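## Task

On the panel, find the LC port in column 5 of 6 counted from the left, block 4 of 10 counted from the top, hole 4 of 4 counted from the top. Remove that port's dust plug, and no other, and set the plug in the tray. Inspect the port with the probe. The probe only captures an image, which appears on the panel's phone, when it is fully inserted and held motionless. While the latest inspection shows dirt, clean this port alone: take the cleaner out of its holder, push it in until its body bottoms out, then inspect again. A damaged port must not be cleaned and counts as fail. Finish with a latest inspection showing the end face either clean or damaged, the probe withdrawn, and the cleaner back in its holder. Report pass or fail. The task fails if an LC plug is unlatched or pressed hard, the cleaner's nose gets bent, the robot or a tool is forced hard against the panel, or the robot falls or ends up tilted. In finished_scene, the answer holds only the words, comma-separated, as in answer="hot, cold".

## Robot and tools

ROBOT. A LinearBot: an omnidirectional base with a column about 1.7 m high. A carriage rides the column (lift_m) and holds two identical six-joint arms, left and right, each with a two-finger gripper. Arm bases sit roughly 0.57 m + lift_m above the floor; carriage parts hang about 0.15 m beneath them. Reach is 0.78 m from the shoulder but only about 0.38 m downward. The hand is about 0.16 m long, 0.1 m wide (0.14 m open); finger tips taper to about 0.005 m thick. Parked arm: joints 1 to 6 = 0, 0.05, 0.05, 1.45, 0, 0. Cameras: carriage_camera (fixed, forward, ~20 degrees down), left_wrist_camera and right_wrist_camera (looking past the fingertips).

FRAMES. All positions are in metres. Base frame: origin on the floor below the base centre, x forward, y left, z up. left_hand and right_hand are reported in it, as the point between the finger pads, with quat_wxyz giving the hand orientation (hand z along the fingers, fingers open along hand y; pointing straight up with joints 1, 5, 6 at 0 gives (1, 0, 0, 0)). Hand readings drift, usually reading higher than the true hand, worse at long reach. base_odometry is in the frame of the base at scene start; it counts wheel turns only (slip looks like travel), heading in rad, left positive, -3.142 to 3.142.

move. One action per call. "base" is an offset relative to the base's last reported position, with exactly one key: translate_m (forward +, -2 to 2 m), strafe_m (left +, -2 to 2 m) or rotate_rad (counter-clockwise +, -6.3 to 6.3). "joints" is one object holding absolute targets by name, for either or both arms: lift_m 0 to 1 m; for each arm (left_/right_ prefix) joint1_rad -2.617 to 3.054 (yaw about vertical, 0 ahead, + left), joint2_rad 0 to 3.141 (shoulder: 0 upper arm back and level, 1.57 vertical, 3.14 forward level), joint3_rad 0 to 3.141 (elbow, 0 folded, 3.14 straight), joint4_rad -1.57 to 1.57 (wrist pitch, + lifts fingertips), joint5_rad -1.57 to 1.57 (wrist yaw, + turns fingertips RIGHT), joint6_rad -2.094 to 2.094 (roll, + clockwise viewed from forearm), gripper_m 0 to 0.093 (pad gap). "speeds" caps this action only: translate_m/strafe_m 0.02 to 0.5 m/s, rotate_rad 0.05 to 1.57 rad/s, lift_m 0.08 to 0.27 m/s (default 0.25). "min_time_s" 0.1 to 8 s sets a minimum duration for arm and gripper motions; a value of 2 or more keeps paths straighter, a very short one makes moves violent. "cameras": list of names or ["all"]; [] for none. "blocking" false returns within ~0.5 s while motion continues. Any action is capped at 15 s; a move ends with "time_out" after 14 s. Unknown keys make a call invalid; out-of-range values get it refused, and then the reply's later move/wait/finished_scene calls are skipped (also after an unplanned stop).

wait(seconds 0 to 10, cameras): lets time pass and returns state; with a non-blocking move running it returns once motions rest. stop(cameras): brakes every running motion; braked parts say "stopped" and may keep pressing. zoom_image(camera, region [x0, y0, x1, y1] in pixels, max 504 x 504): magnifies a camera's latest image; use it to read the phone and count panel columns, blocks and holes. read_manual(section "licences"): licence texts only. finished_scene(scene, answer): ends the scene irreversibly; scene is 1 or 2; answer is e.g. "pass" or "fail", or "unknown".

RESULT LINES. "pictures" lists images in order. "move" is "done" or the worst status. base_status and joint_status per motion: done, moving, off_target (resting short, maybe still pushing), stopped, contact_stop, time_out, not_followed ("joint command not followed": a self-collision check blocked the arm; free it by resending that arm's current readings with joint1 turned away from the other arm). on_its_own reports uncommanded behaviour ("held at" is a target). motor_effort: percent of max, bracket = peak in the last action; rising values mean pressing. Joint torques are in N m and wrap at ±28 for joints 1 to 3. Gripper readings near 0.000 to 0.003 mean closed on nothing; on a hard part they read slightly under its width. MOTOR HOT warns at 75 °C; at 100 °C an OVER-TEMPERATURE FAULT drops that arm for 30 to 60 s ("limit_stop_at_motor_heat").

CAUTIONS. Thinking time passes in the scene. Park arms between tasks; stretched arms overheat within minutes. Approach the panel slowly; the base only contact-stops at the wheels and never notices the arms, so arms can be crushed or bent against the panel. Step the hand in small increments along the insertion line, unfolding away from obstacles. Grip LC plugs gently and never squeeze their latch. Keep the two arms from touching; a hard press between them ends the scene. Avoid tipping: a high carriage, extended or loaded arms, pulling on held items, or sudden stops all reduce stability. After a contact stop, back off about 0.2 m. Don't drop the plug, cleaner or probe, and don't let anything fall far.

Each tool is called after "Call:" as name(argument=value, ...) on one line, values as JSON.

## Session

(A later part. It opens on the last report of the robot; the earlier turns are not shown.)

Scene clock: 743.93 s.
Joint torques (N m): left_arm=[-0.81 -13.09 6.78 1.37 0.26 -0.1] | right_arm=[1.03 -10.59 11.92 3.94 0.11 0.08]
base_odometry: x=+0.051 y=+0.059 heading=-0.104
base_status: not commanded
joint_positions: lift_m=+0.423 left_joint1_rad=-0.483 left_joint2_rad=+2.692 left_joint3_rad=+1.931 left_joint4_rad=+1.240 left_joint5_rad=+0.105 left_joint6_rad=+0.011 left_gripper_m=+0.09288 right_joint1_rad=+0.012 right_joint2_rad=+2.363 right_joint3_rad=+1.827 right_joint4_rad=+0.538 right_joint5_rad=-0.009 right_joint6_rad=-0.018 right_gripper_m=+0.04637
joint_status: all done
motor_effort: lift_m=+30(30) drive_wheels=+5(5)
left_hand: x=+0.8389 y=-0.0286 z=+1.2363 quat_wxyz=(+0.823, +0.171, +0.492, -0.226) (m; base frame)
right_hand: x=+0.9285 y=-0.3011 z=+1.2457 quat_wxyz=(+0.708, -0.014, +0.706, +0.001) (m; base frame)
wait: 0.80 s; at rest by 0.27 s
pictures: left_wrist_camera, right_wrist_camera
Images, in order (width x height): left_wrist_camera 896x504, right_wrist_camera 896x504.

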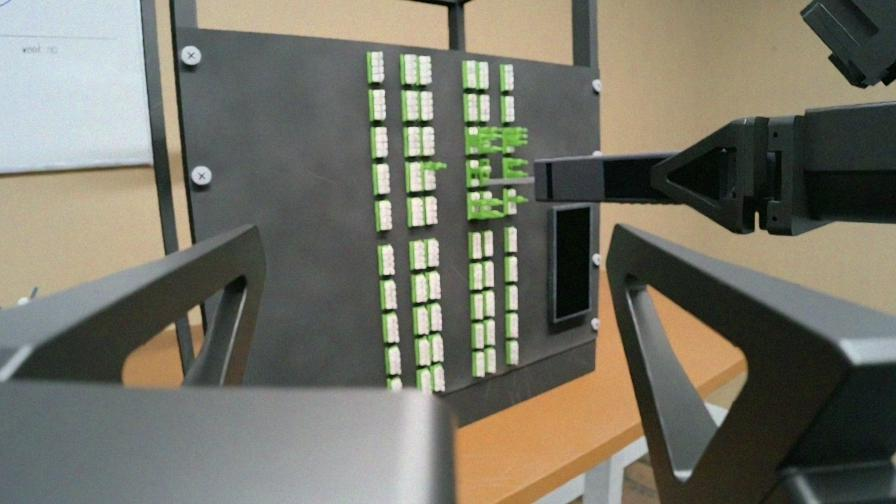

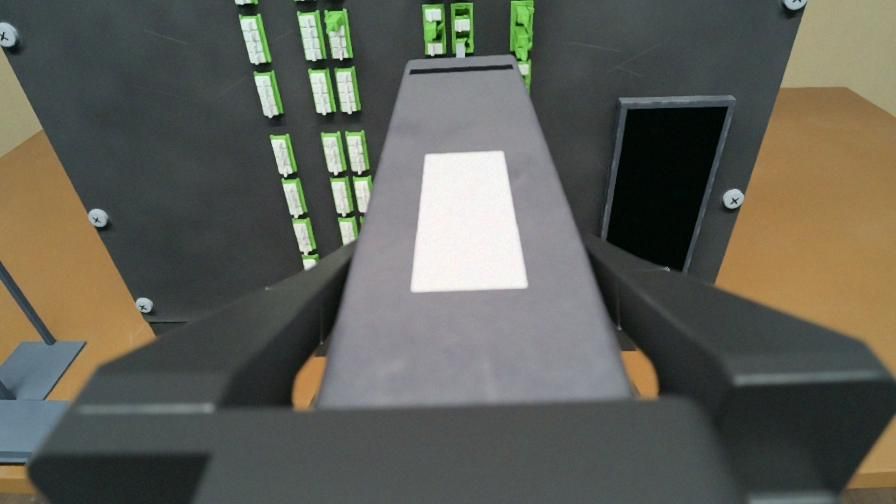

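Call:
move(joints={"left_joint1_rad": 0, "left_joint2_rad": 0.05, "left_joint3_rad": 0.05, "left_joint4_rad": 1.45, "left_joint5_rad": 0}, min_time_s=3)

Call:
wait(seconds=3, cameras=["right_wrist_camera"])

Call:
move(joints={"right_joint2_rad": 2.412, "right_joint3_rad": 1.906, "right_joint4_rad": 0.636}, min_time_s=1)

Call:
wait(seconds=1.5, cameras=["right_wrist_camera"])

Call:
zoom_image(camera="right_wrist_camera", region=[440, 10, 480, 60])

Scene clock: 748.57 s.
Joint torques (N m): left_arm=[0.42 2.71 3.71 -0.11 0 -0.09] | right_arm=[1.06 -10.74 11.95 3.94 0.08 0.05]
move: done
base_odometry: x=+0.051 y=+0.059 heading=-0.104
base_status: not commanded
joint_positions: lift_m=+0.423 left_joint1_rad=-0.008 left_joint2_rad=+0.062 left_joint3_rad=+0.059 left_joint4_rad=+1.437 left_joint5_rad=+0.015 left_joint6_rad=+0.011 left_gripper_m=+0.09288 right_joint1_rad=+0.012 right_joint2_rad=+2.365 right_joint3_rad=+1.827 right_joint4_rad=+0.540 right_joint5_rad=-0.007 right_joint6_rad=-0.017 right_gripper_m=+0.04637
joint_status: all done
motor_effort: lift_m=+29(30) drive_wheels=+5(6)
left_hand: x=+0.2669 y=+0.3081 z=+1.4545 quat_wxyz=(+0.998, +0.008, +0.068, +0.001) (m; base frame)
right_hand: x=+0.9288 y=-0.3014 z=+1.2451 quat_wxyz=(+0.708, -0.013, +0.706, +0.001) (m; base frame)
pictures: none

Scene clock: 751.57 s.
Joint torques (N m): left_arm=[0.42 2.73 3.73 -0.11 0 -0.09] | right_arm=[0.99 -10.77 11.92 3.93 0.1 0.04]
MOTOR HOT: joint 3 (elbow) of the right arm reports 75 °C; the controller stops that arm at 100 °C. To cool a motor, set the load down, stop pushing, or move to a pose that needs little force.
base_odometry: x=+0.051 y=+0.059 heading=-0.104
base_status: not commanded
joint_positions: lift_m=+0.423 left_joint1_rad=-0.008 left_joint2_rad=+0.062 left_joint3_rad=+0.059 left_joint4_rad=+1.437 left_joint5_rad=+0.015 left_joint6_rad=+0.011 left_gripper_m=+0.09288 right_joint1_rad=+0.012 right_joint2_rad=+2.365 right_joint3_rad=+1.827 right_joint4_rad=+0.540 right_joint5_rad=-0.007 right_joint6_rad=-0.017 right_gripper_m=+0.04637
joint_status: all done
motor_effort: lift_m=+30(30) drive_wheels=+5(6)
left_hand: x=+0.2669 y=+0.3082 z=+1.4545 quat_wxyz=(+0.998, +0.008, +0.068, +0.001) (m; base frame)
right_hand: x=+0.9288 y=-0.3014 z=+1.2451 quat_wxyz=(+0.708, -0.013, +0.706, +0.001) (m; base frame)
wait: 3.00 s; at rest by 0.27 s
pictures: right_wrist_camera
Images, in order (width x height): right_wrist_camera 896x504.

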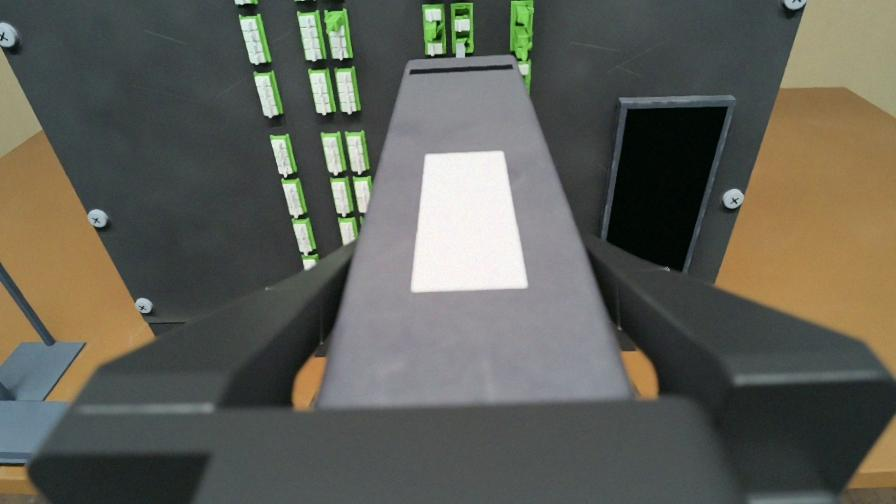

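Scene clock: 752.87 s.
Joint torques (N m): left_arm=[0.42 2.73 3.73 -0.11 0 -0.09] | right_arm=[1.02 -9.84 13.53 3.86 0.09 0.06]
move: off_target
MOTOR HOT: still on. Joint 3 (elbow) of the right arm reports 75 °C.
base_odometry: x=+0.051 y=+0.059 heading=-0.104
base_status: not commanded
joint_positions: lift_m=+0.423 left_joint1_rad=-0.008 left_joint2_rad=+0.062 left_joint3_rad=+0.059 left_joint4_rad=+1.437 left_joint5_rad=+0.015 left_joint6_rad=+0.011 left_gripper_m=+0.09288 right_joint1_rad=+0.012 right_joint2_rad=+2.366 right_joint3_rad=+1.827 right_joint4_rad=+0.542 right_joint5_rad=-0.007 right_joint6_rad=-0.017 right_gripper_m=+0.04637
joint_status: right_joint3_rad off_target (ended at +1.827, target +1.906); right_joint4_rad off_target (ended at +0.542, target +0.636); the others done
motor_effort: lift_m=+30(30) drive_wheels=+5(5)
left_hand: x=+0.2669 y=+0.3082 z=+1.4545 quat_wxyz=(+0.998, +0.008, +0.068, +0.001) (m; base frame)
right_hand: x=+0.9289 y=-0.3014 z=+1.2445 quat_wxyz=(+0.708, -0.013, +0.706, +0.001) (m; base frame)
pictures: none

Scene clock: 754.37 s.
Joint torques (N m): left_arm=[0.42 2.71 3.71 -0.11 0 -0.09] | right_arm=[1.09 -9.87 13.57 3.86 0.08 0.07]
MOTOR HOT: still on. Joint 3 (elbow) of the right arm reports 75 °C.
base_odometry: x=+0.051 y=+0.059 heading=-0.104
base_status: not commanded
joint_positions: lift_m=+0.423 left_joint1_rad=-0.008 left_joint2_rad=+0.062 left_joint3_rad=+0.059 left_joint4_rad=+1.437 left_joint5_rad=+0.015 left_joint6_rad=+0.011 left_gripper_m=+0.09288 right_joint1_rad=+0.012 right_joint2_rad=+2.366 right_joint3_rad=+1.827 right_joint4_rad=+0.542 right_joint5_rad=-0.007 right_joint6_rad=-0.017 right_gripper_m=+0.04637
joint_status: right_joint3_rad off_target (ended at +1.827, target +1.906); right_joint4_rad off_target (ended at +0.542, target +0.636); the others done
motor_effort: lift_m=+30(30) drive_wheels=+5(5)
left_hand: x=+0.2669 y=+0.3082 z=+1.4545 quat_wxyz=(+0.998, +0.008, +0.068, +0.001) (m; base frame)
right_hand: x=+0.9289 y=-0.3014 z=+1.2445 quat_wxyz=(+0.708, -0.013, +0.706, +0.001) (m; base frame)
wait: 1.50 s; at rest by 0.27 s
pictures: right_wrist_camera
Images, in order (width x height): right_wrist_camera 896x504.

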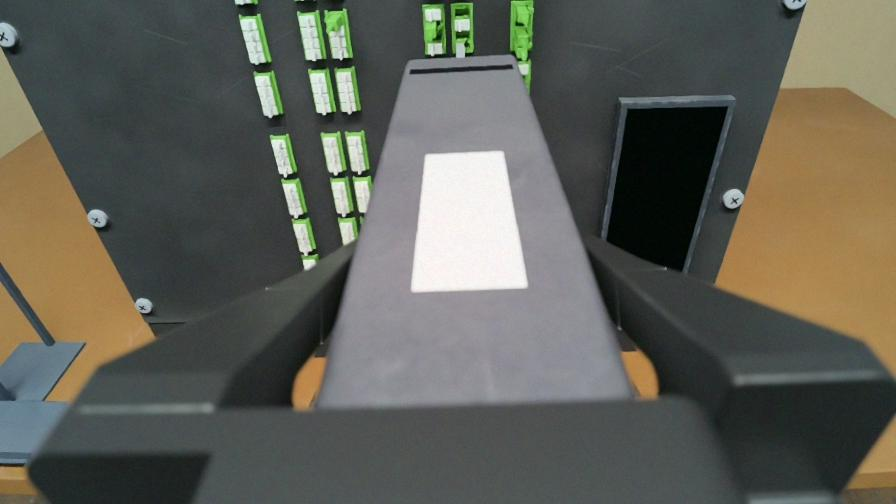

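Scaled by 10.080 from the camera's 896x504 image, which has a finer 1280x720 frame.

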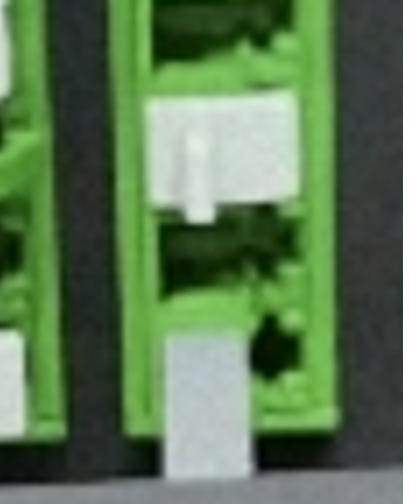

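Call:
move(joints={"right_joint2_rad": 2.374, "right_joint3_rad": 1.860, "right_joint4_rad": 0.615, "right_joint5_rad": 0.002, "right_joint1_rad": 0.014}, min_time_s=1)

Call:
wait(seconds=0.7, cameras=["right_wrist_camera"])

Call:
zoom_image(camera="right_wrist_camera", region=[440, 10, 480, 60])

Call:
move(base={"translate_m": -0.004}, speeds={"translate_m": 0.02})

Call:
wait(seconds=0.7, cameras=["right_wrist_camera"])

Call:
zoom_image(camera="right_wrist_camera", region=[440, 10, 480, 60])

Scene clock: 756.43 s.
Joint torques (N m): left_arm=[0.42 2.73 3.71 -0.11 0 -0.09] | right_arm=[0.46 -13.35 9.88 3.62 0.01 0.06]
move: off_target
MOTOR HOT: still on. Joint 3 (elbow) of the right arm reports 76 °C.
base_odometry: x=+0.051 y=+0.059 heading=-0.104
base_status: not commanded
joint_positions: lift_m=+0.423 left_joint1_rad=-0.008 left_joint2_rad=+0.062 left_joint3_rad=+0.059 left_joint4_rad=+1.437 left_joint5_rad=+0.015 left_joint6_rad=+0.011 left_gripper_m=+0.09288 right_joint1_rad=+0.012 right_joint2_rad=+2.366 right_joint3_rad=+1.827 right_joint4_rad=+0.542 right_joint5_rad=-0.007 right_joint6_rad=-0.017 right_gripper_m=+0.04637
joint_status: right_joint4_rad off_target (ended at +0.542, target +0.615); the others done
motor_effort: lift_m=+30(30) drive_wheels=+5(5)
left_hand: x=+0.2669 y=+0.3082 z=+1.4545 quat_wxyz=(+0.998, +0.008, +0.068, +0.001) (m; base frame)
right_hand: x=+0.9289 y=-0.3014 z=+1.2444 quat_wxyz=(+0.708, -0.013, +0.706, +0.001) (m; base frame)
pictures: none

Scene clock: 757.13 s.
Joint torques (N m): left_arm=[0.42 2.71 3.73 -0.11 0 -0.09] | right_arm=[0.49 -13.33 9.95 3.61 0.03 0.05]
MOTOR HOT: still on. Joint 3 (elbow) of the right arm reports 76 °C.
base_odometry: x=+0.051 y=+0.059 heading=-0.104
base_status: not commanded
joint_positions: lift_m=+0.423 left_joint1_rad=-0.008 left_joint2_rad=+0.062 left_joint3_rad=+0.059 left_joint4_rad=+1.437 left_joint5_rad=+0.015 left_joint6_rad=+0.011 left_gripper_m=+0.09288 right_joint1_rad=+0.012 right_joint2_rad=+2.366 right_joint3_rad=+1.827 right_joint4_rad=+0.542 right_joint5_rad=-0.007 right_joint6_rad=-0.017 right_gripper_m=+0.04637
joint_status: right_joint4_rad off_target (ended at +0.542, target +0.615); the others done
motor_effort: lift_m=+29(30) drive_wheels=+5(5)
left_hand: x=+0.2669 y=+0.3082 z=+1.4545 quat_wxyz=(+0.998, +0.008, +0.068, +0.001) (m; base frame)
right_hand: x=+0.9289 y=-0.3014 z=+1.2444 quat_wxyz=(+0.708, -0.013, +0.706, +0.001) (m; base frame)
wait: 0.70 s; at rest by 0.27 s
pictures: right_wrist_camera
Images, in order (width x height): right_wrist_camera 896x504.

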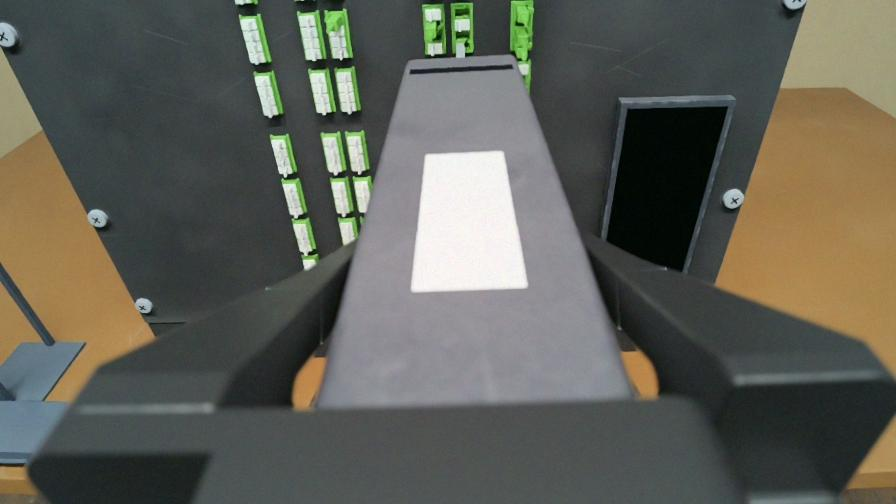

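Scaled by 10.080 from the camera's 896x504 image, which has a finer 1280x720 frame.

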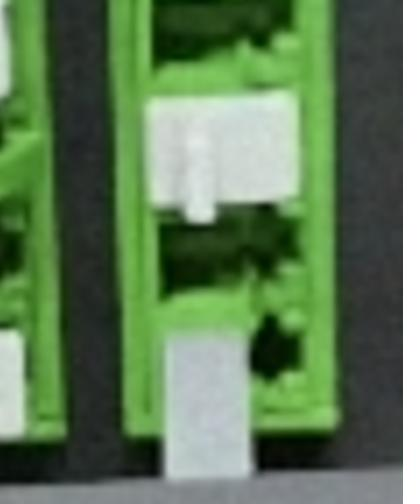

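Scene clock: 757.87 s.
Joint torques (N m): left_arm=[0.42 2.73 3.73 -0.19 0 -0.09] | right_arm=[0.44 -14.02 9.89 3.5 0.03 0.04]
move: done
MOTOR HOT: still on. Joint 3 (elbow) of the right arm reports 75 °C.
base_odometry: x=+0.047 y=+0.060 heading=-0.103
base_status: done
joint_positions: lift_m=+0.423 left_joint1_rad=-0.008 left_joint2_rad=+0.062 left_joint3_rad=+0.059 left_joint4_rad=+1.445 left_joint5_rad=+0.014 left_joint6_rad=+0.011 left_gripper_m=+0.09288 right_joint1_rad=+0.012 right_joint2_rad=+2.372 right_joint3_rad=+1.828 right_joint4_rad=+0.554 right_joint5_rad=-0.005 right_joint6_rad=-0.017 right_gripper_m=+0.04637
joint_status: not commanded
motor_effort: lift_m=+30(30) drive_wheels=-3(9)
left_hand: x=+0.2650 y=+0.3082 z=+1.4547 quat_wxyz=(+0.998, +0.008, +0.065, +0.001) (m; base frame)
right_hand: x=+0.9296 y=-0.3019 z=+1.2440 quat_wxyz=(+0.711, -0.012, +0.703, +0.000) (m; base frame)
pictures: none

Scene clock: 758.57 s.
Joint torques (N m): left_arm=[0.42 2.74 3.71 -0.19 0.01 -0.09] | right_arm=[0.53 -13.89 9.89 3.46 -0.01 0.06]
MOTOR HOT: still on. Joint 3 (elbow) of the right arm reports 75 °C.
base_odometry: x=+0.047 y=+0.060 heading=-0.103
base_status: done
joint_positions: lift_m=+0.423 left_joint1_rad=-0.008 left_joint2_rad=+0.062 left_joint3_rad=+0.059 left_joint4_rad=+1.445 left_joint5_rad=+0.014 left_joint6_rad=+0.011 left_gripper_m=+0.09288 right_joint1_rad=+0.012 right_joint2_rad=+2.372 right_joint3_rad=+1.828 right_joint4_rad=+0.554 right_joint5_rad=-0.005 right_joint6_rad=-0.017 right_gripper_m=+0.04637
joint_status: not commanded
motor_effort: lift_m=+30(30) drive_wheels=-3(9)
left_hand: x=+0.2650 y=+0.3082 z=+1.4547 quat_wxyz=(+0.998, +0.008, +0.065, +0.001) (m; base frame)
right_hand: x=+0.9296 y=-0.3019 z=+1.2440 quat_wxyz=(+0.711, -0.012, +0.703, +0.000) (m; base frame)
wait: 0.70 s; at rest by 0.27 s
pictures: right_wrist_camera
Images, in order (width x height): right_wrist_camera 896x504.

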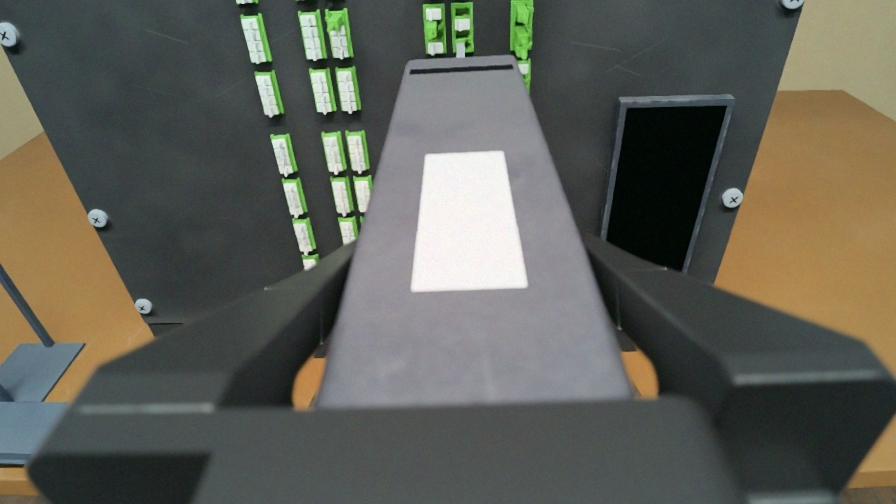

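Scaled by 10.080 from the camera's 896x504 image, which has a finer 1280x720 frame.

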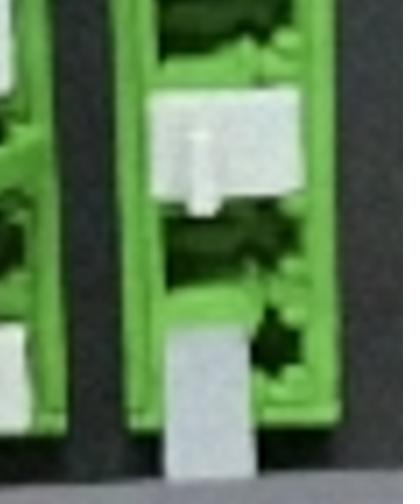

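Call:
move(joints={"right_joint2_rad": 2.378, "right_joint3_rad": 1.886, "right_joint4_rad": 0.588}, min_time_s=0.7)

Call:
move(joints={"right_joint2_rad": 2.378, "right_joint3_rad": 1.880, "right_joint4_rad": 0.602}, min_time_s=0.5)

Call:
move(base={"translate_m": 0.002}, speeds={"translate_m": 0.02})

Call:
wait(seconds=0.7, cameras=["right_wrist_camera"])

Call:
zoom_image(camera="right_wrist_camera", region=[440, 10, 480, 60])

Scene clock: 760.23 s.
Joint torques (N m): left_arm=[0.42 2.74 3.71 -0.19 0.01 -0.09] | right_arm=[0.53 -13.56 11.56 3.26 0 0.05]
move: off_target
MOTOR HOT: still on. Joint 3 (elbow) of the right arm reports 75 °C.
base_odometry: x=+0.047 y=+0.060 heading=-0.103
base_status: not commanded
joint_positions: lift_m=+0.423 left_joint1_rad=-0.008 left_joint2_rad=+0.062 left_joint3_rad=+0.059 left_joint4_rad=+1.445 left_joint5_rad=+0.014 left_joint6_rad=+0.011 left_gripper_m=+0.09288 right_joint1_rad=+0.012 right_joint2_rad=+2.372 right_joint3_rad=+1.833 right_joint4_rad=+0.544 right_joint5_rad=-0.005 right_joint6_rad=-0.017 right_gripper_m=+0.04637
joint_status: right_joint4_rad off_target (ended at +0.544, target +0.588); the others done
motor_effort: lift_m=+30(30) drive_wheels=-3(3)
left_hand: x=+0.2650 y=+0.3082 z=+1.4547 quat_wxyz=(+0.998, +0.008, +0.065, +0.001) (m; base frame)
right_hand: x=+0.9300 y=-0.3019 z=+1.2441 quat_wxyz=(+0.709, -0.012, +0.705, +0.000) (m; base frame)
pictures: none

Scene clock: 761.03 s.
Joint torques (N m): left_arm=[0.42 2.74 3.71 -0.19 0.01 -0.09] | right_arm=[0.53 -13.55 11.03 3.42 -0.02 0.06]
move: off_target
MOTOR HOT: still on. Joint 3 (elbow) of the right arm reports 75 °C.
base_odometry: x=+0.047 y=+0.060 heading=-0.103
base_status: not commanded
joint_positions: lift_m=+0.423 left_joint1_rad=-0.008 left_joint2_rad=+0.062 left_joint3_rad=+0.059 left_joint4_rad=+1.445 left_joint5_rad=+0.014 left_joint6_rad=+0.011 left_gripper_m=+0.09288 right_joint1_rad=+0.012 right_joint2_rad=+2.372 right_joint3_rad=+1.833 right_joint4_rad=+0.544 right_joint5_rad=-0.005 right_joint6_rad=-0.017 right_gripper_m=+0.04637
joint_status: right_joint4_rad off_target (ended at +0.544, target +0.602); the others done
motor_effort: lift_m=+29(30) drive_wheels=-2(3)
left_hand: x=+0.2650 y=+0.3082 z=+1.4547 quat_wxyz=(+0.998, +0.008, +0.065, +0.001) (m; base frame)
right_hand: x=+0.9300 y=-0.3019 z=+1.2441 quat_wxyz=(+0.709, -0.012, +0.705, +0.000) (m; base frame)
pictures: none

Scene clock: 761.60 s.
Joint torques (N m): left_arm=[0.42 2.71 3.73 -0.23 0.01 -0.09] | right_arm=[0.58 -13.6 10.95 3.44 -0.06 0.05]
move: done
MOTOR HOT: still on. Joint 3 (elbow) of the right arm reports 75 °C.
base_odometry: x=+0.049 y=+0.060 heading=-0.103
base_status: done
joint_positions: lift_m=+0.423 left_joint1_rad=-0.008 left_joint2_rad=+0.062 left_joint3_rad=+0.059 left_joint4_rad=+1.448 left_joint5_rad=+0.014 left_joint6_rad=+0.011 left_gripper_m=+0.09288 right_joint1_rad=+0.012 right_joint2_rad=+2.372 right_joint3_rad=+1.833 right_joint4_rad=+0.543 right_joint5_rad=-0.005 right_joint6_rad=-0.017 right_gripper_m=+0.04637
joint_status: not commanded
motor_effort: lift_m=+30(30) drive_wheels=+3(8)
left_hand: x=+0.2642 y=+0.3083 z=+1.4548 quat_wxyz=(+0.998, +0.007, +0.063, +0.001) (m; base frame)
right_hand: x=+0.9300 y=-0.3019 z=+1.2439 quat_wxyz=(+0.709, -0.012, +0.705, +0.000) (m; base frame)
pictures: none

Scene clock: 762.30 s.
Joint torques (N m): left_arm=[0.42 2.74 3.7 -0.23 0.01 -0.09] | right_arm=[0.55 -13.64 11.11 3.43 -0.04 0.06]
MOTOR HOT: still on. Joint 3 (elbow) of the right arm reports 75 °C.
base_odometry: x=+0.049 y=+0.060 heading=-0.103
base_status: done
joint_positions: lift_m=+0.423 left_joint1_rad=-0.008 left_joint2_rad=+0.062 left_joint3_rad=+0.059 left_joint4_rad=+1.448 left_joint5_rad=+0.014 left_joint6_rad=+0.011 left_gripper_m=+0.09288 right_joint1_rad=+0.012 right_joint2_rad=+2.372 right_joint3_rad=+1.833 right_joint4_rad=+0.543 right_joint5_rad=-0.005 right_joint6_rad=-0.017 right_gripper_m=+0.04637
joint_status: not commanded
motor_effort: lift_m=+30(30) drive_wheels=+3(8)
left_hand: x=+0.2642 y=+0.3083 z=+1.4548 quat_wxyz=(+0.998, +0.007, +0.063, +0.001) (m; base frame)
right_hand: x=+0.9300 y=-0.3019 z=+1.2439 quat_wxyz=(+0.709, -0.012, +0.705, +0.000) (m; base frame)
wait: 0.70 s; at rest by 0.27 s
pictures: right_wrist_camera
Images, in order (width x height): right_wrist_camera 896x504.

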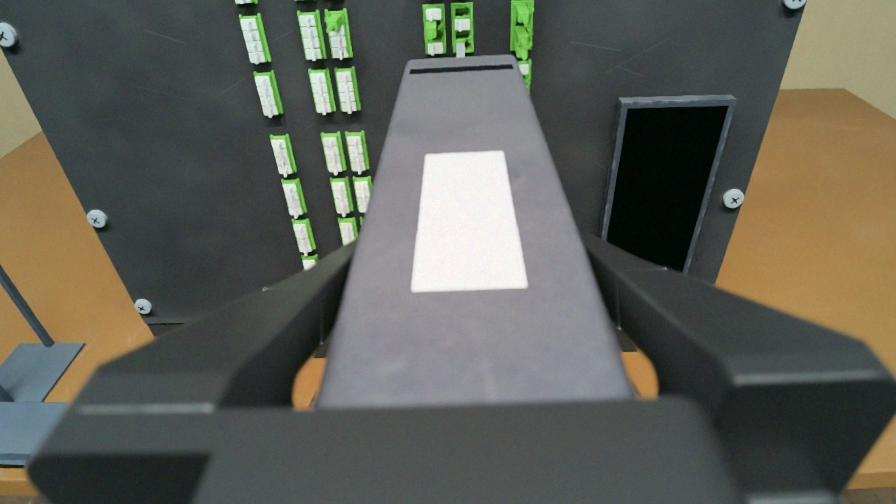

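Scaled by 10.080 from the camera's 896x504 image, which has a finer 1280x720 frame.

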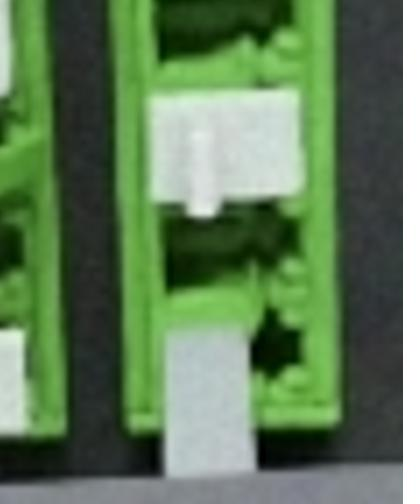

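Call:
move(base={"translate_m": 0.002}, speeds={"translate_m": 0.02})

Call:
wait(seconds=0.7, cameras=["right_wrist_camera"])

Call:
zoom_image(camera="right_wrist_camera", region=[440, 10, 480, 60])

Scene clock: 763.10 s.
Joint torques (N m): left_arm=[0.42 2.8 3.7 -0.24 0.01 -0.09] | right_arm=[0.57 -13.26 11.21 3.5 0.02 0.05]
move: done
MOTOR HOT: still on. Joint 3 (elbow) of the right arm reports 75 °C.
base_odometry: x=+0.051 y=+0.060 heading=-0.103
base_status: done
joint_positions: lift_m=+0.423 left_joint1_rad=-0.008 left_joint2_rad=+0.062 left_joint3_rad=+0.059 left_joint4_rad=+1.448 left_joint5_rad=+0.014 left_joint6_rad=+0.011 left_gripper_m=+0.09288 right_joint1_rad=+0.012 right_joint2_rad=+2.371 right_joint3_rad=+1.833 right_joint4_rad=+0.539 right_joint5_rad=-0.006 right_joint6_rad=-0.017 right_gripper_m=+0.04637
joint_status: not commanded
motor_effort: lift_m=+30(30) drive_wheels=+8(9)
left_hand: x=+0.2641 y=+0.3083 z=+1.4548 quat_wxyz=(+0.998, +0.007, +0.063, +0.001) (m; base frame)
right_hand: x=+0.9300 y=-0.3018 z=+1.2430 quat_wxyz=(+0.707, -0.012, +0.707, +0.000) (m; base frame)
pictures: none

Scene clock: 763.80 s.
Joint torques (N m): left_arm=[0.42 2.74 3.71 -0.24 0.01 -0.09] | right_arm=[0.51 -13.5 11.03 3.5 -0.02 0.05]
MOTOR HOT: still on. Joint 3 (elbow) of the right arm reports 75 °C.
base_odometry: x=+0.051 y=+0.060 heading=-0.103
base_status: done
joint_positions: lift_m=+0.423 left_joint1_rad=-0.008 left_joint2_rad=+0.062 left_joint3_rad=+0.059 left_joint4_rad=+1.448 left_joint5_rad=+0.014 left_joint6_rad=+0.011 left_gripper_m=+0.09288 right_joint1_rad=+0.012 right_joint2_rad=+2.371 right_joint3_rad=+1.833 right_joint4_rad=+0.539 right_joint5_rad=-0.006 right_joint6_rad=-0.017 right_gripper_m=+0.04637
joint_status: not commanded
motor_effort: lift_m=+30(30) drive_wheels=+8(9)
left_hand: x=+0.2641 y=+0.3083 z=+1.4548 quat_wxyz=(+0.998, +0.007, +0.063, +0.001) (m; base frame)
right_hand: x=+0.9300 y=-0.3018 z=+1.2430 quat_wxyz=(+0.707, -0.012, +0.707, +0.000) (m; base frame)
wait: 0.70 s; at rest by 0.27 s
pictures: right_wrist_camera
Images, in order (width x height): right_wrist_camera 896x504.

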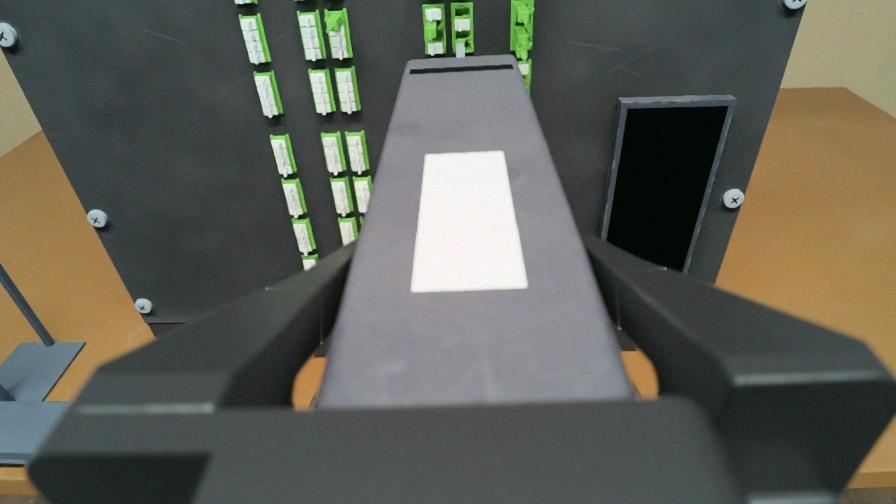

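Scaled by 10.080 from the camera's 896x504 image, which has a finer 1280x720 frame.

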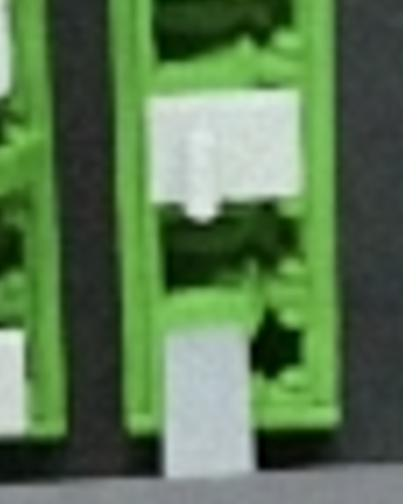

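Call:
move(base={"translate_m": -0.002}, speeds={"translate_m": 0.02})

Call:
move(joints={"right_joint2_rad": 2.390, "right_joint3_rad": 1.868, "right_joint4_rad": 0.655}, min_time_s=0.7)

Call:
move(base={"translate_m": 0.002}, speeds={"translate_m": 0.02})

Call:
wait(seconds=0.7, cameras=["right_wrist_camera"])

Call:
zoom_image(camera="right_wrist_camera", region=[440, 10, 480, 60])

Scene clock: 765.90 s.
Joint torques (N m): left_arm=[0.42 2.74 3.7 -0.24 0.01 -0.09] | right_arm=[0.49 -13.48 11.08 3.43 -0.03 0.04]
move: done
MOTOR HOT: still on. Joint 3 (elbow) of the right arm reports 74 °C.
base_odometry: x=+0.049 y=+0.060 heading=-0.103
base_status: done
joint_positions: lift_m=+0.423 left_joint1_rad=-0.008 left_joint2_rad=+0.062 left_joint3_rad=+0.058 left_joint4_rad=+1.448 left_joint5_rad=+0.014 left_joint6_rad=+0.011 left_gripper_m=+0.09288 right_joint1_rad=+0.012 right_joint2_rad=+2.371 right_joint3_rad=+1.833 right_joint4_rad=+0.543 right_joint5_rad=-0.006 right_joint6_rad=-0.017 right_gripper_m=+0.04637
joint_status: not commanded
motor_effort: lift_m=+29(30) drive_wheels=+3(6)
left_hand: x=+0.2642 y=+0.3083 z=+1.4547 quat_wxyz=(+0.998, +0.007, +0.063, +0.001) (m; base frame)
right_hand: x=+0.9300 y=-0.3018 z=+1.2441 quat_wxyz=(+0.709, -0.012, +0.705, +0.000) (m; base frame)
pictures: none

Scene clock: 766.90 s.
Joint torques (N m): left_arm=[0.42 2.74 3.74 -0.23 0.01 -0.09] | right_arm=[0.46 -12.55 10.09 3.97 0.02 0.05]
move: off_target
MOTOR HOT: still on. Joint 3 (elbow) of the right arm reports 74 °C.
base_odometry: x=+0.049 y=+0.060 heading=-0.103
base_status: not commanded
joint_positions: lift_m=+0.423 left_joint1_rad=-0.008 left_joint2_rad=+0.062 left_joint3_rad=+0.058 left_joint4_rad=+1.448 left_joint5_rad=+0.014 left_joint6_rad=+0.011 left_gripper_m=+0.09288 right_joint1_rad=+0.012 right_joint2_rad=+2.373 right_joint3_rad=+1.833 right_joint4_rad=+0.551 right_joint5_rad=-0.006 right_joint6_rad=-0.017 right_gripper_m=+0.04637
joint_status: right_joint4_rad off_target (ended at +0.551, target +0.655); the others done
motor_effort: lift_m=+30(30) drive_wheels=+3(3)
left_hand: x=+0.2642 y=+0.3083 z=+1.4547 quat_wxyz=(+0.998, +0.007, +0.063, +0.001) (m; base frame)
right_hand: x=+0.9302 y=-0.3018 z=+1.2448 quat_wxyz=(+0.711, -0.012, +0.703, +0.000) (m; base frame)
pictures: none

Scene clock: 767.37 s.
Joint torques (N m): left_arm=[0.42 2.77 3.7 -0.24 0.01 -0.09] | right_arm=[0.49 -12.48 10.14 4 0.01 0.05]
move: done
MOTOR HOT: still on. Joint 3 (elbow) of the right arm reports 74 °C.
base_odometry: x=+0.050 y=+0.060 heading=-0.103
base_status: done
joint_positions: lift_m=+0.423 left_joint1_rad=-0.008 left_joint2_rad=+0.062 left_joint3_rad=+0.058 left_joint4_rad=+1.448 left_joint5_rad=+0.014 left_joint6_rad=+0.011 left_gripper_m=+0.09288 right_joint1_rad=+0.012 right_joint2_rad=+2.373 right_joint3_rad=+1.832 right_joint4_rad=+0.549 right_joint5_rad=-0.006 right_joint6_rad=-0.017 right_gripper_m=+0.04637
joint_status: not commanded
motor_effort: lift_m=+29(30) drive_wheels=+7(9)
left_hand: x=+0.2642 y=+0.3083 z=+1.4547 quat_wxyz=(+0.998, +0.007, +0.063, +0.001) (m; base frame)
right_hand: x=+0.9301 y=-0.3017 z=+1.2439 quat_wxyz=(+0.710, -0.012, +0.704, +0.000) (m; base frame)
pictures: none

Scene clock: 768.07 s.
Joint torques (N m): left_arm=[0.42 2.74 3.74 -0.24 0.01 -0.09] | right_arm=[0.57 -12.57 10.14 3.99 0.01 0.06]
MOTOR HOT: still on. Joint 3 (elbow) of the right arm reports 74 °C.
base_odometry: x=+0.050 y=+0.060 heading=-0.103
base_status: done
joint_positions: lift_m=+0.423 left_joint1_rad=-0.008 left_joint2_rad=+0.062 left_joint3_rad=+0.058 left_joint4_rad=+1.448 left_joint5_rad=+0.014 left_joint6_rad=+0.011 left_gripper_m=+0.09288 right_joint1_rad=+0.012 right_joint2_rad=+2.373 right_joint3_rad=+1.832 right_joint4_rad=+0.549 right_joint5_rad=-0.006 right_joint6_rad=-0.017 right_gripper_m=+0.04637
joint_status: not commanded
motor_effort: lift_m=+29(30) drive_wheels=+7(9)
left_hand: x=+0.2642 y=+0.3083 z=+1.4547 quat_wxyz=(+0.998, +0.007, +0.063, +0.001) (m; base frame)
right_hand: x=+0.9301 y=-0.3017 z=+1.2439 quat_wxyz=(+0.710, -0.012, +0.704, +0.000) (m; base frame)
wait: 0.70 s; at rest by 0.27 s
pictures: right_wrist_camera
Images, in order (width x height): right_wrist_camera 896x504.

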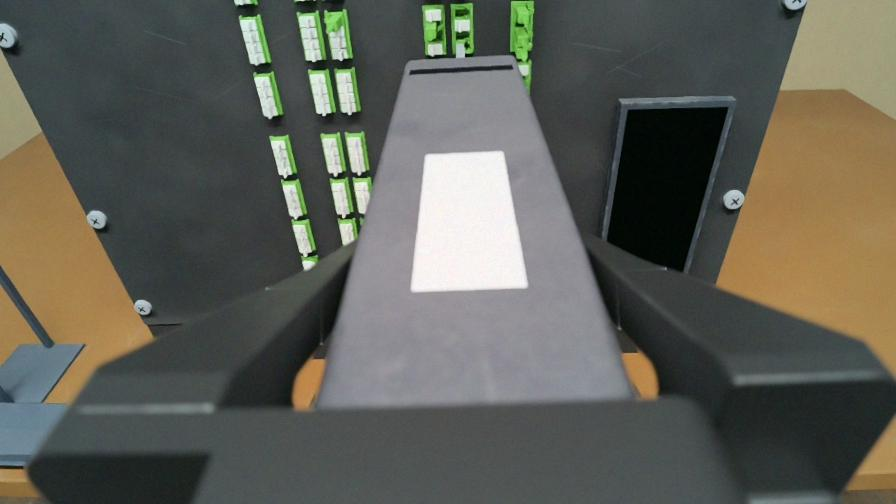

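Scaled by 10.080 from the camera's 896x504 image, which has a finer 1280x720 frame.

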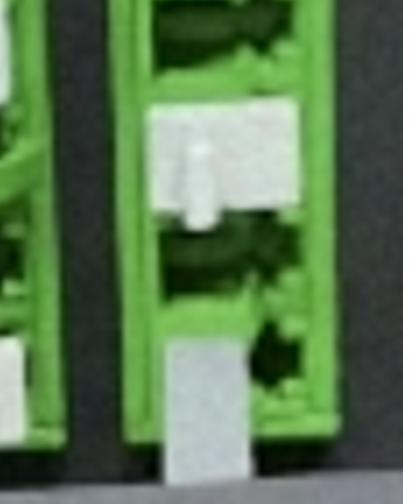

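Call:
move(base={"translate_m": 0.003}, speeds={"translate_m": 0.02})

Call:
wait(seconds=1.2, cameras=["right_wrist_camera"])

Call:
zoom_image(camera="right_wrist_camera", region=[440, 10, 480, 60])

Scene clock: 769.30 s.
Joint torques (N m): left_arm=[0.42 2.84 3.71 -0.27 0.01 -0.09] | right_arm=[0.53 -12.46 11 3.88 0.03 0.04]
move: done
MOTOR HOT: still on. Joint 3 (elbow) of the right arm reports 74 °C.
base_odometry: x=+0.053 y=+0.059 heading=-0.104
base_status: done
joint_positions: lift_m=+0.423 left_joint1_rad=-0.008 left_joint2_rad=+0.061 left_joint3_rad=+0.058 left_joint4_rad=+1.450 left_joint5_rad=+0.014 left_joint6_rad=+0.011 left_gripper_m=+0.09288 right_joint1_rad=+0.012 right_joint2_rad=+2.373 right_joint3_rad=+1.824 right_joint4_rad=+0.559 right_joint5_rad=-0.007 right_joint6_rad=-0.017 right_gripper_m=+0.04637
joint_status: not commanded
motor_effort: lift_m=+30(30) drive_wheels=+9(14)
left_hand: x=+0.2637 y=+0.3083 z=+1.4548 quat_wxyz=(+0.998, +0.007, +0.062, +0.001) (m; base frame)
right_hand: x=+0.9294 y=-0.3014 z=+1.2424 quat_wxyz=(+0.710, -0.013, +0.704, +0.001) (m; base frame)
pictures: none

Scene clock: 770.50 s.
Joint torques (N m): left_arm=[0.42 2.82 3.73 -0.25 0.01 -0.09] | right_arm=[0.53 -12.52 10.84 3.89 0.02 0.04]
MOTOR HOT: still on. Joint 3 (elbow) of the right arm reports 74 °C.
base_odometry: x=+0.053 y=+0.059 heading=-0.104
base_status: done
joint_positions: lift_m=+0.423 left_joint1_rad=-0.008 left_joint2_rad=+0.061 left_joint3_rad=+0.058 left_joint4_rad=+1.450 left_joint5_rad=+0.014 left_joint6_rad=+0.011 left_gripper_m=+0.09288 right_joint1_rad=+0.012 right_joint2_rad=+2.373 right_joint3_rad=+1.824 right_joint4_rad=+0.559 right_joint5_rad=-0.007 right_joint6_rad=-0.017 right_gripper_m=+0.04637
joint_status: not commanded
motor_effort: lift_m=+29(30) drive_wheels=+9(14)
left_hand: x=+0.2637 y=+0.3083 z=+1.4548 quat_wxyz=(+0.998, +0.007, +0.062, +0.001) (m; base frame)
right_hand: x=+0.9294 y=-0.3014 z=+1.2424 quat_wxyz=(+0.710, -0.013, +0.704, +0.001) (m; base frame)
wait: 1.20 s; at rest by 0.27 s
pictures: right_wrist_camera
Images, in order (width x height): right_wrist_camera 896x504.

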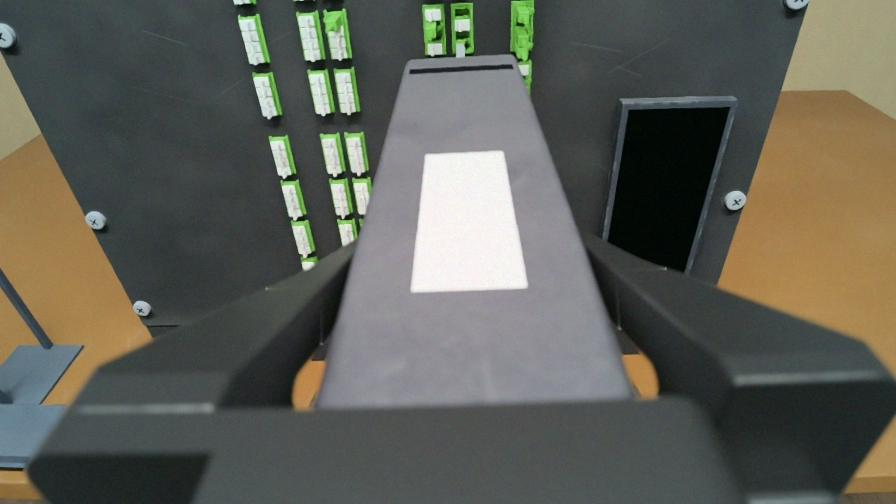

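Scaled by 10.080 from the camera's 896x504 image, which has a finer 1280x720 frame.

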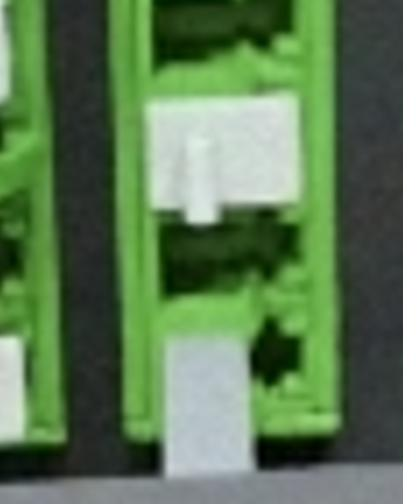

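Call:
move(joints={"right_joint2_rad": 2.400, "right_joint3_rad": 1.872, "right_joint4_rad": 0.668}, min_time_s=0.7)

Call:
move(base={"translate_m": 0.002}, speeds={"translate_m": 0.02})

Call:
wait(seconds=1.2, cameras=["right_wrist_camera"])

Call:
zoom_image(camera="right_wrist_camera", region=[440, 10, 480, 60])

Scene clock: 771.97 s.
Joint torques (N m): left_arm=[0.42 2.81 3.74 -0.25 0.01 -0.09] | right_arm=[0.49 -11.52 11.17 4.04 0.03 0.05]
move: off_target
MOTOR HOT: still on. Joint 3 (elbow) of the right arm reports 73 °C.
base_odometry: x=+0.053 y=+0.059 heading=-0.104
base_status: not commanded
joint_positions: lift_m=+0.423 left_joint1_rad=-0.008 left_joint2_rad=+0.061 left_joint3_rad=+0.058 left_joint4_rad=+1.450 left_joint5_rad=+0.014 left_joint6_rad=+0.011 left_gripper_m=+0.09288 right_joint1_rad=+0.012 right_joint2_rad=+2.373 right_joint3_rad=+1.824 right_joint4_rad=+0.560 right_joint5_rad=-0.007 right_joint6_rad=-0.017 right_gripper_m=+0.04637
joint_status: right_joint4_rad off_target (ended at +0.560, target +0.668); the others done
motor_effort: lift_m=+29(30) drive_wheels=+9(9)
left_hand: x=+0.2637 y=+0.3083 z=+1.4548 quat_wxyz=(+0.998, +0.007, +0.062, +0.001) (m; base frame)
right_hand: x=+0.9294 y=-0.3014 z=+1.2425 quat_wxyz=(+0.711, -0.013, +0.703, +0.001) (m; base frame)
pictures: none

Scene clock: 772.47 s.
Joint torques (N m): left_arm=[0.42 2.82 3.74 -0.25 0.01 -0.09] | right_arm=[0.47 -11.47 11.55 3.97 0.02 0.05]
move: done
MOTOR HOT: still on. Joint 3 (elbow) of the right arm reports 73 °C.
base_odometry: x=+0.055 y=+0.059 heading=-0.104
base_status: done
joint_positions: lift_m=+0.423 left_joint1_rad=-0.008 left_joint2_rad=+0.061 left_joint3_rad=+0.058 left_joint4_rad=+1.450 left_joint5_rad=+0.013 left_joint6_rad=+0.011 left_gripper_m=+0.09288 right_joint1_rad=+0.012 right_joint2_rad=+2.372 right_joint3_rad=+1.819 right_joint4_rad=+0.564 right_joint5_rad=-0.010 right_joint6_rad=-0.017 right_gripper_m=+0.04637
joint_status: not commanded
motor_effort: lift_m=+30(30) drive_wheels=+11(15)
left_hand: x=+0.2637 y=+0.3084 z=+1.4548 quat_wxyz=(+0.998, +0.007, +0.062, +0.001) (m; base frame)
right_hand: x=+0.9289 y=-0.3010 z=+1.2419 quat_wxyz=(+0.711, -0.013, +0.703, +0.002) (m; base frame)
pictures: none

Scene clock: 773.67 s.
Joint torques (N m): left_arm=[0.42 2.81 3.74 -0.26 0.01 -0.09] | right_arm=[0.57 -11.52 11.54 3.96 0.07 0.05]
MOTOR HOT: still on. Joint 3 (elbow) of the right arm reports 73 °C.
base_odometry: x=+0.055 y=+0.059 heading=-0.104
base_status: done
joint_positions: lift_m=+0.423 left_joint1_rad=-0.008 left_joint2_rad=+0.061 left_joint3_rad=+0.058 left_joint4_rad=+1.450 left_joint5_rad=+0.013 left_joint6_rad=+0.011 left_gripper_m=+0.09288 right_joint1_rad=+0.012 right_joint2_rad=+2.372 right_joint3_rad=+1.819 right_joint4_rad=+0.564 right_joint5_rad=-0.010 right_joint6_rad=-0.017 right_gripper_m=+0.04637
joint_status: not commanded
motor_effort: lift_m=+30(30) drive_wheels=+11(15)
left_hand: x=+0.2637 y=+0.3084 z=+1.4548 quat_wxyz=(+0.998, +0.007, +0.062, +0.001) (m; base frame)
right_hand: x=+0.9289 y=-0.3010 z=+1.2419 quat_wxyz=(+0.711, -0.013, +0.703, +0.002) (m; base frame)
wait: 1.20 s; at rest by 0.27 s
pictures: right_wrist_camera
Images, in order (width x height): right_wrist_camera 896x504.

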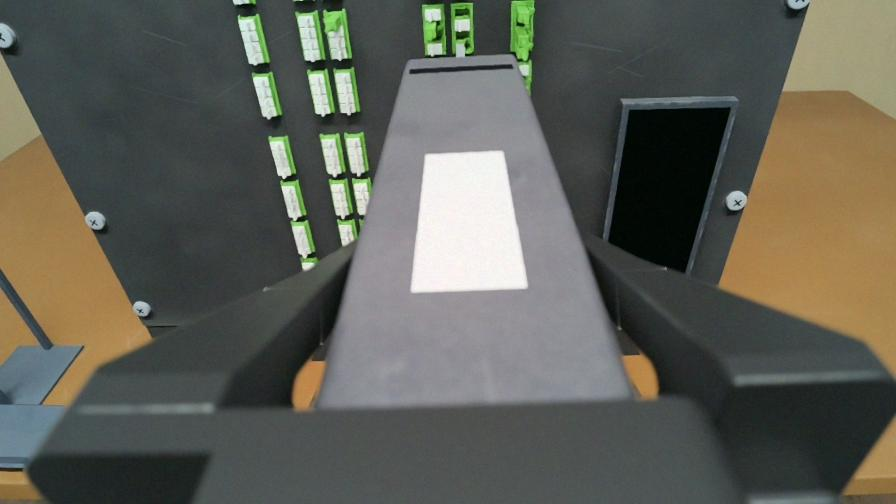

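Scaled by 10.080 from the camera's 896x504 image, which has a finer 1280x720 frame.

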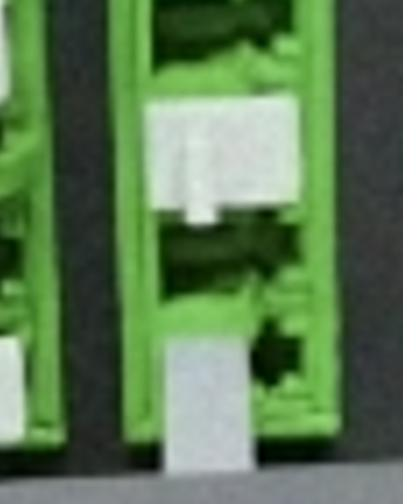

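Call:
move(joints={"right_joint4_rad": 0.672, "right_joint5_rad": 0.008}, min_time_s=0.5)

Call:
move(base={"translate_m": 0.002}, speeds={"translate_m": 0.02})

Call:
wait(seconds=1.2, cameras=["right_wrist_camera"])

Call:
zoom_image(camera="right_wrist_camera", region=[440, 10, 480, 60])

Scene clock: 774.83 s.
Joint torques (N m): left_arm=[0.42 2.82 3.73 -0.26 0.01 -0.09] | right_arm=[0.57 -11.48 11.52 4.01 0.12 0.05]
move: off_target
MOTOR HOT: still on. Joint 3 (elbow) of the right arm reports 73 °C.
base_odometry: x=+0.055 y=+0.059 heading=-0.104
base_status: not commanded
joint_positions: lift_m=+0.423 left_joint1_rad=-0.008 left_joint2_rad=+0.061 left_joint3_rad=+0.058 left_joint4_rad=+1.450 left_joint5_rad=+0.013 left_joint6_rad=+0.011 left_gripper_m=+0.09288 right_joint1_rad=+0.012 right_joint2_rad=+2.372 right_joint3_rad=+1.819 right_joint4_rad=+0.564 right_joint5_rad=-0.010 right_joint6_rad=-0.017 right_gripper_m=+0.04637
joint_status: right_joint4_rad off_target (ended at +0.564, target +0.672); the others done
motor_effort: lift_m=+30(30) drive_wheels=+11(11)
left_hand: x=+0.2637 y=+0.3084 z=+1.4548 quat_wxyz=(+0.998, +0.007, +0.062, +0.001) (m; base frame)
right_hand: x=+0.9289 y=-0.3010 z=+1.2420 quat_wxyz=(+0.711, -0.013, +0.703, +0.002) (m; base frame)
pictures: none

Scene clock: 775.33 s.
Joint torques (N m): left_arm=[0.43 2.82 3.74 -0.26 0.01 -0.09] | right_arm=[0.49 -11.3 12.18 3.98 0.12 0.03]
move: done
MOTOR HOT: still on. Joint 3 (elbow) of the right arm reports 73 °C.
base_odometry: x=+0.056 y=+0.059 heading=-0.104
base_status: done
joint_positions: lift_m=+0.423 left_joint1_rad=-0.008 left_joint2_rad=+0.061 left_joint3_rad=+0.058 left_joint4_rad=+1.450 left_joint5_rad=+0.013 left_joint6_rad=+0.011 left_gripper_m=+0.09288 right_joint1_rad=+0.012 right_joint2_rad=+2.370 right_joint3_rad=+1.813 right_joint4_rad=+0.569 right_joint5_rad=-0.011 right_joint6_rad=-0.016 right_gripper_m=+0.04637
joint_status: not commanded
motor_effort: lift_m=+29(30) drive_wheels=+12(16)
left_hand: x=+0.2637 y=+0.3084 z=+1.4548 quat_wxyz=(+0.998, +0.007, +0.062, +0.001) (m; base frame)
right_hand: x=+0.9283 y=-0.3009 z=+1.2413 quat_wxyz=(+0.711, -0.014, +0.703, +0.002) (m; base frame)
pictures: none

Scene clock: 776.53 s.
Joint torques (N m): left_arm=[0.42 2.82 3.74 -0.26 0.01 -0.09] | right_arm=[0.51 -11.32 11.9 3.94 0.13 0.04]
MOTOR HOT: still on. Joint 3 (elbow) of the right arm reports 73 °C.
base_odometry: x=+0.056 y=+0.059 heading=-0.104
base_status: done
joint_positions: lift_m=+0.423 left_joint1_rad=-0.008 left_joint2_rad=+0.061 left_joint3_rad=+0.058 left_joint4_rad=+1.450 left_joint5_rad=+0.013 left_joint6_rad=+0.011 left_gripper_m=+0.09288 right_joint1_rad=+0.012 right_joint2_rad=+2.370 right_joint3_rad=+1.813 right_joint4_rad=+0.569 right_joint5_rad=-0.011 right_joint6_rad=-0.016 right_gripper_m=+0.04637
joint_status: not commanded
motor_effort: lift_m=+29(30) drive_wheels=+12(16)
left_hand: x=+0.2637 y=+0.3084 z=+1.4548 quat_wxyz=(+0.998, +0.007, +0.062, +0.001) (m; base frame)
right_hand: x=+0.9283 y=-0.3009 z=+1.2413 quat_wxyz=(+0.711, -0.014, +0.703, +0.002) (m; base frame)
wait: 1.20 s; at rest by 0.27 s
pictures: right_wrist_camera
Images, in order (width x height): right_wrist_camera 896x504.

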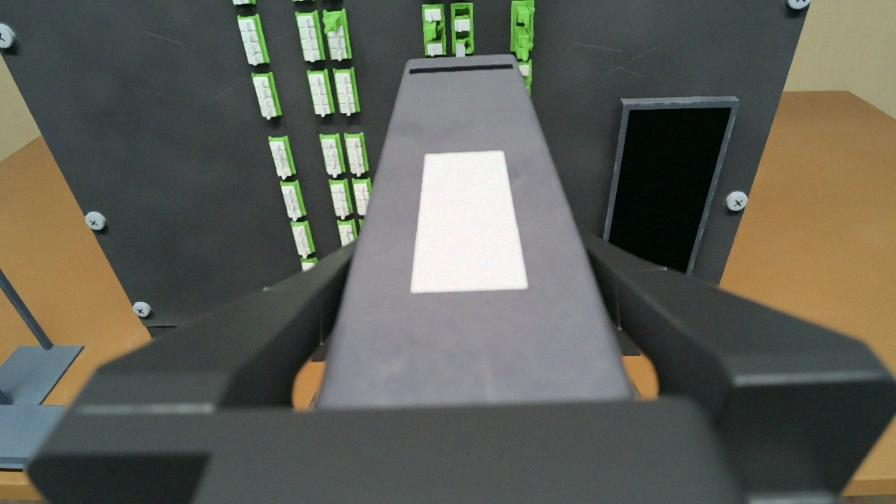

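Scaled by 10.080 from the camera's 896x504 image, which has a finer 1280x720 frame.

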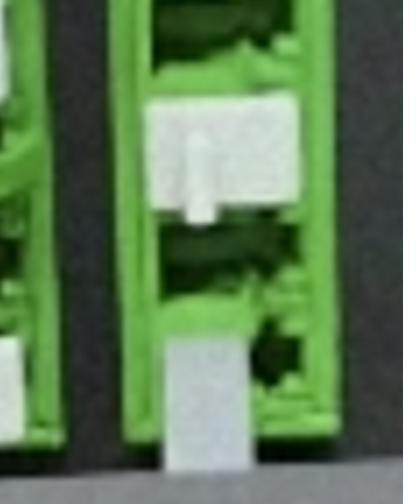

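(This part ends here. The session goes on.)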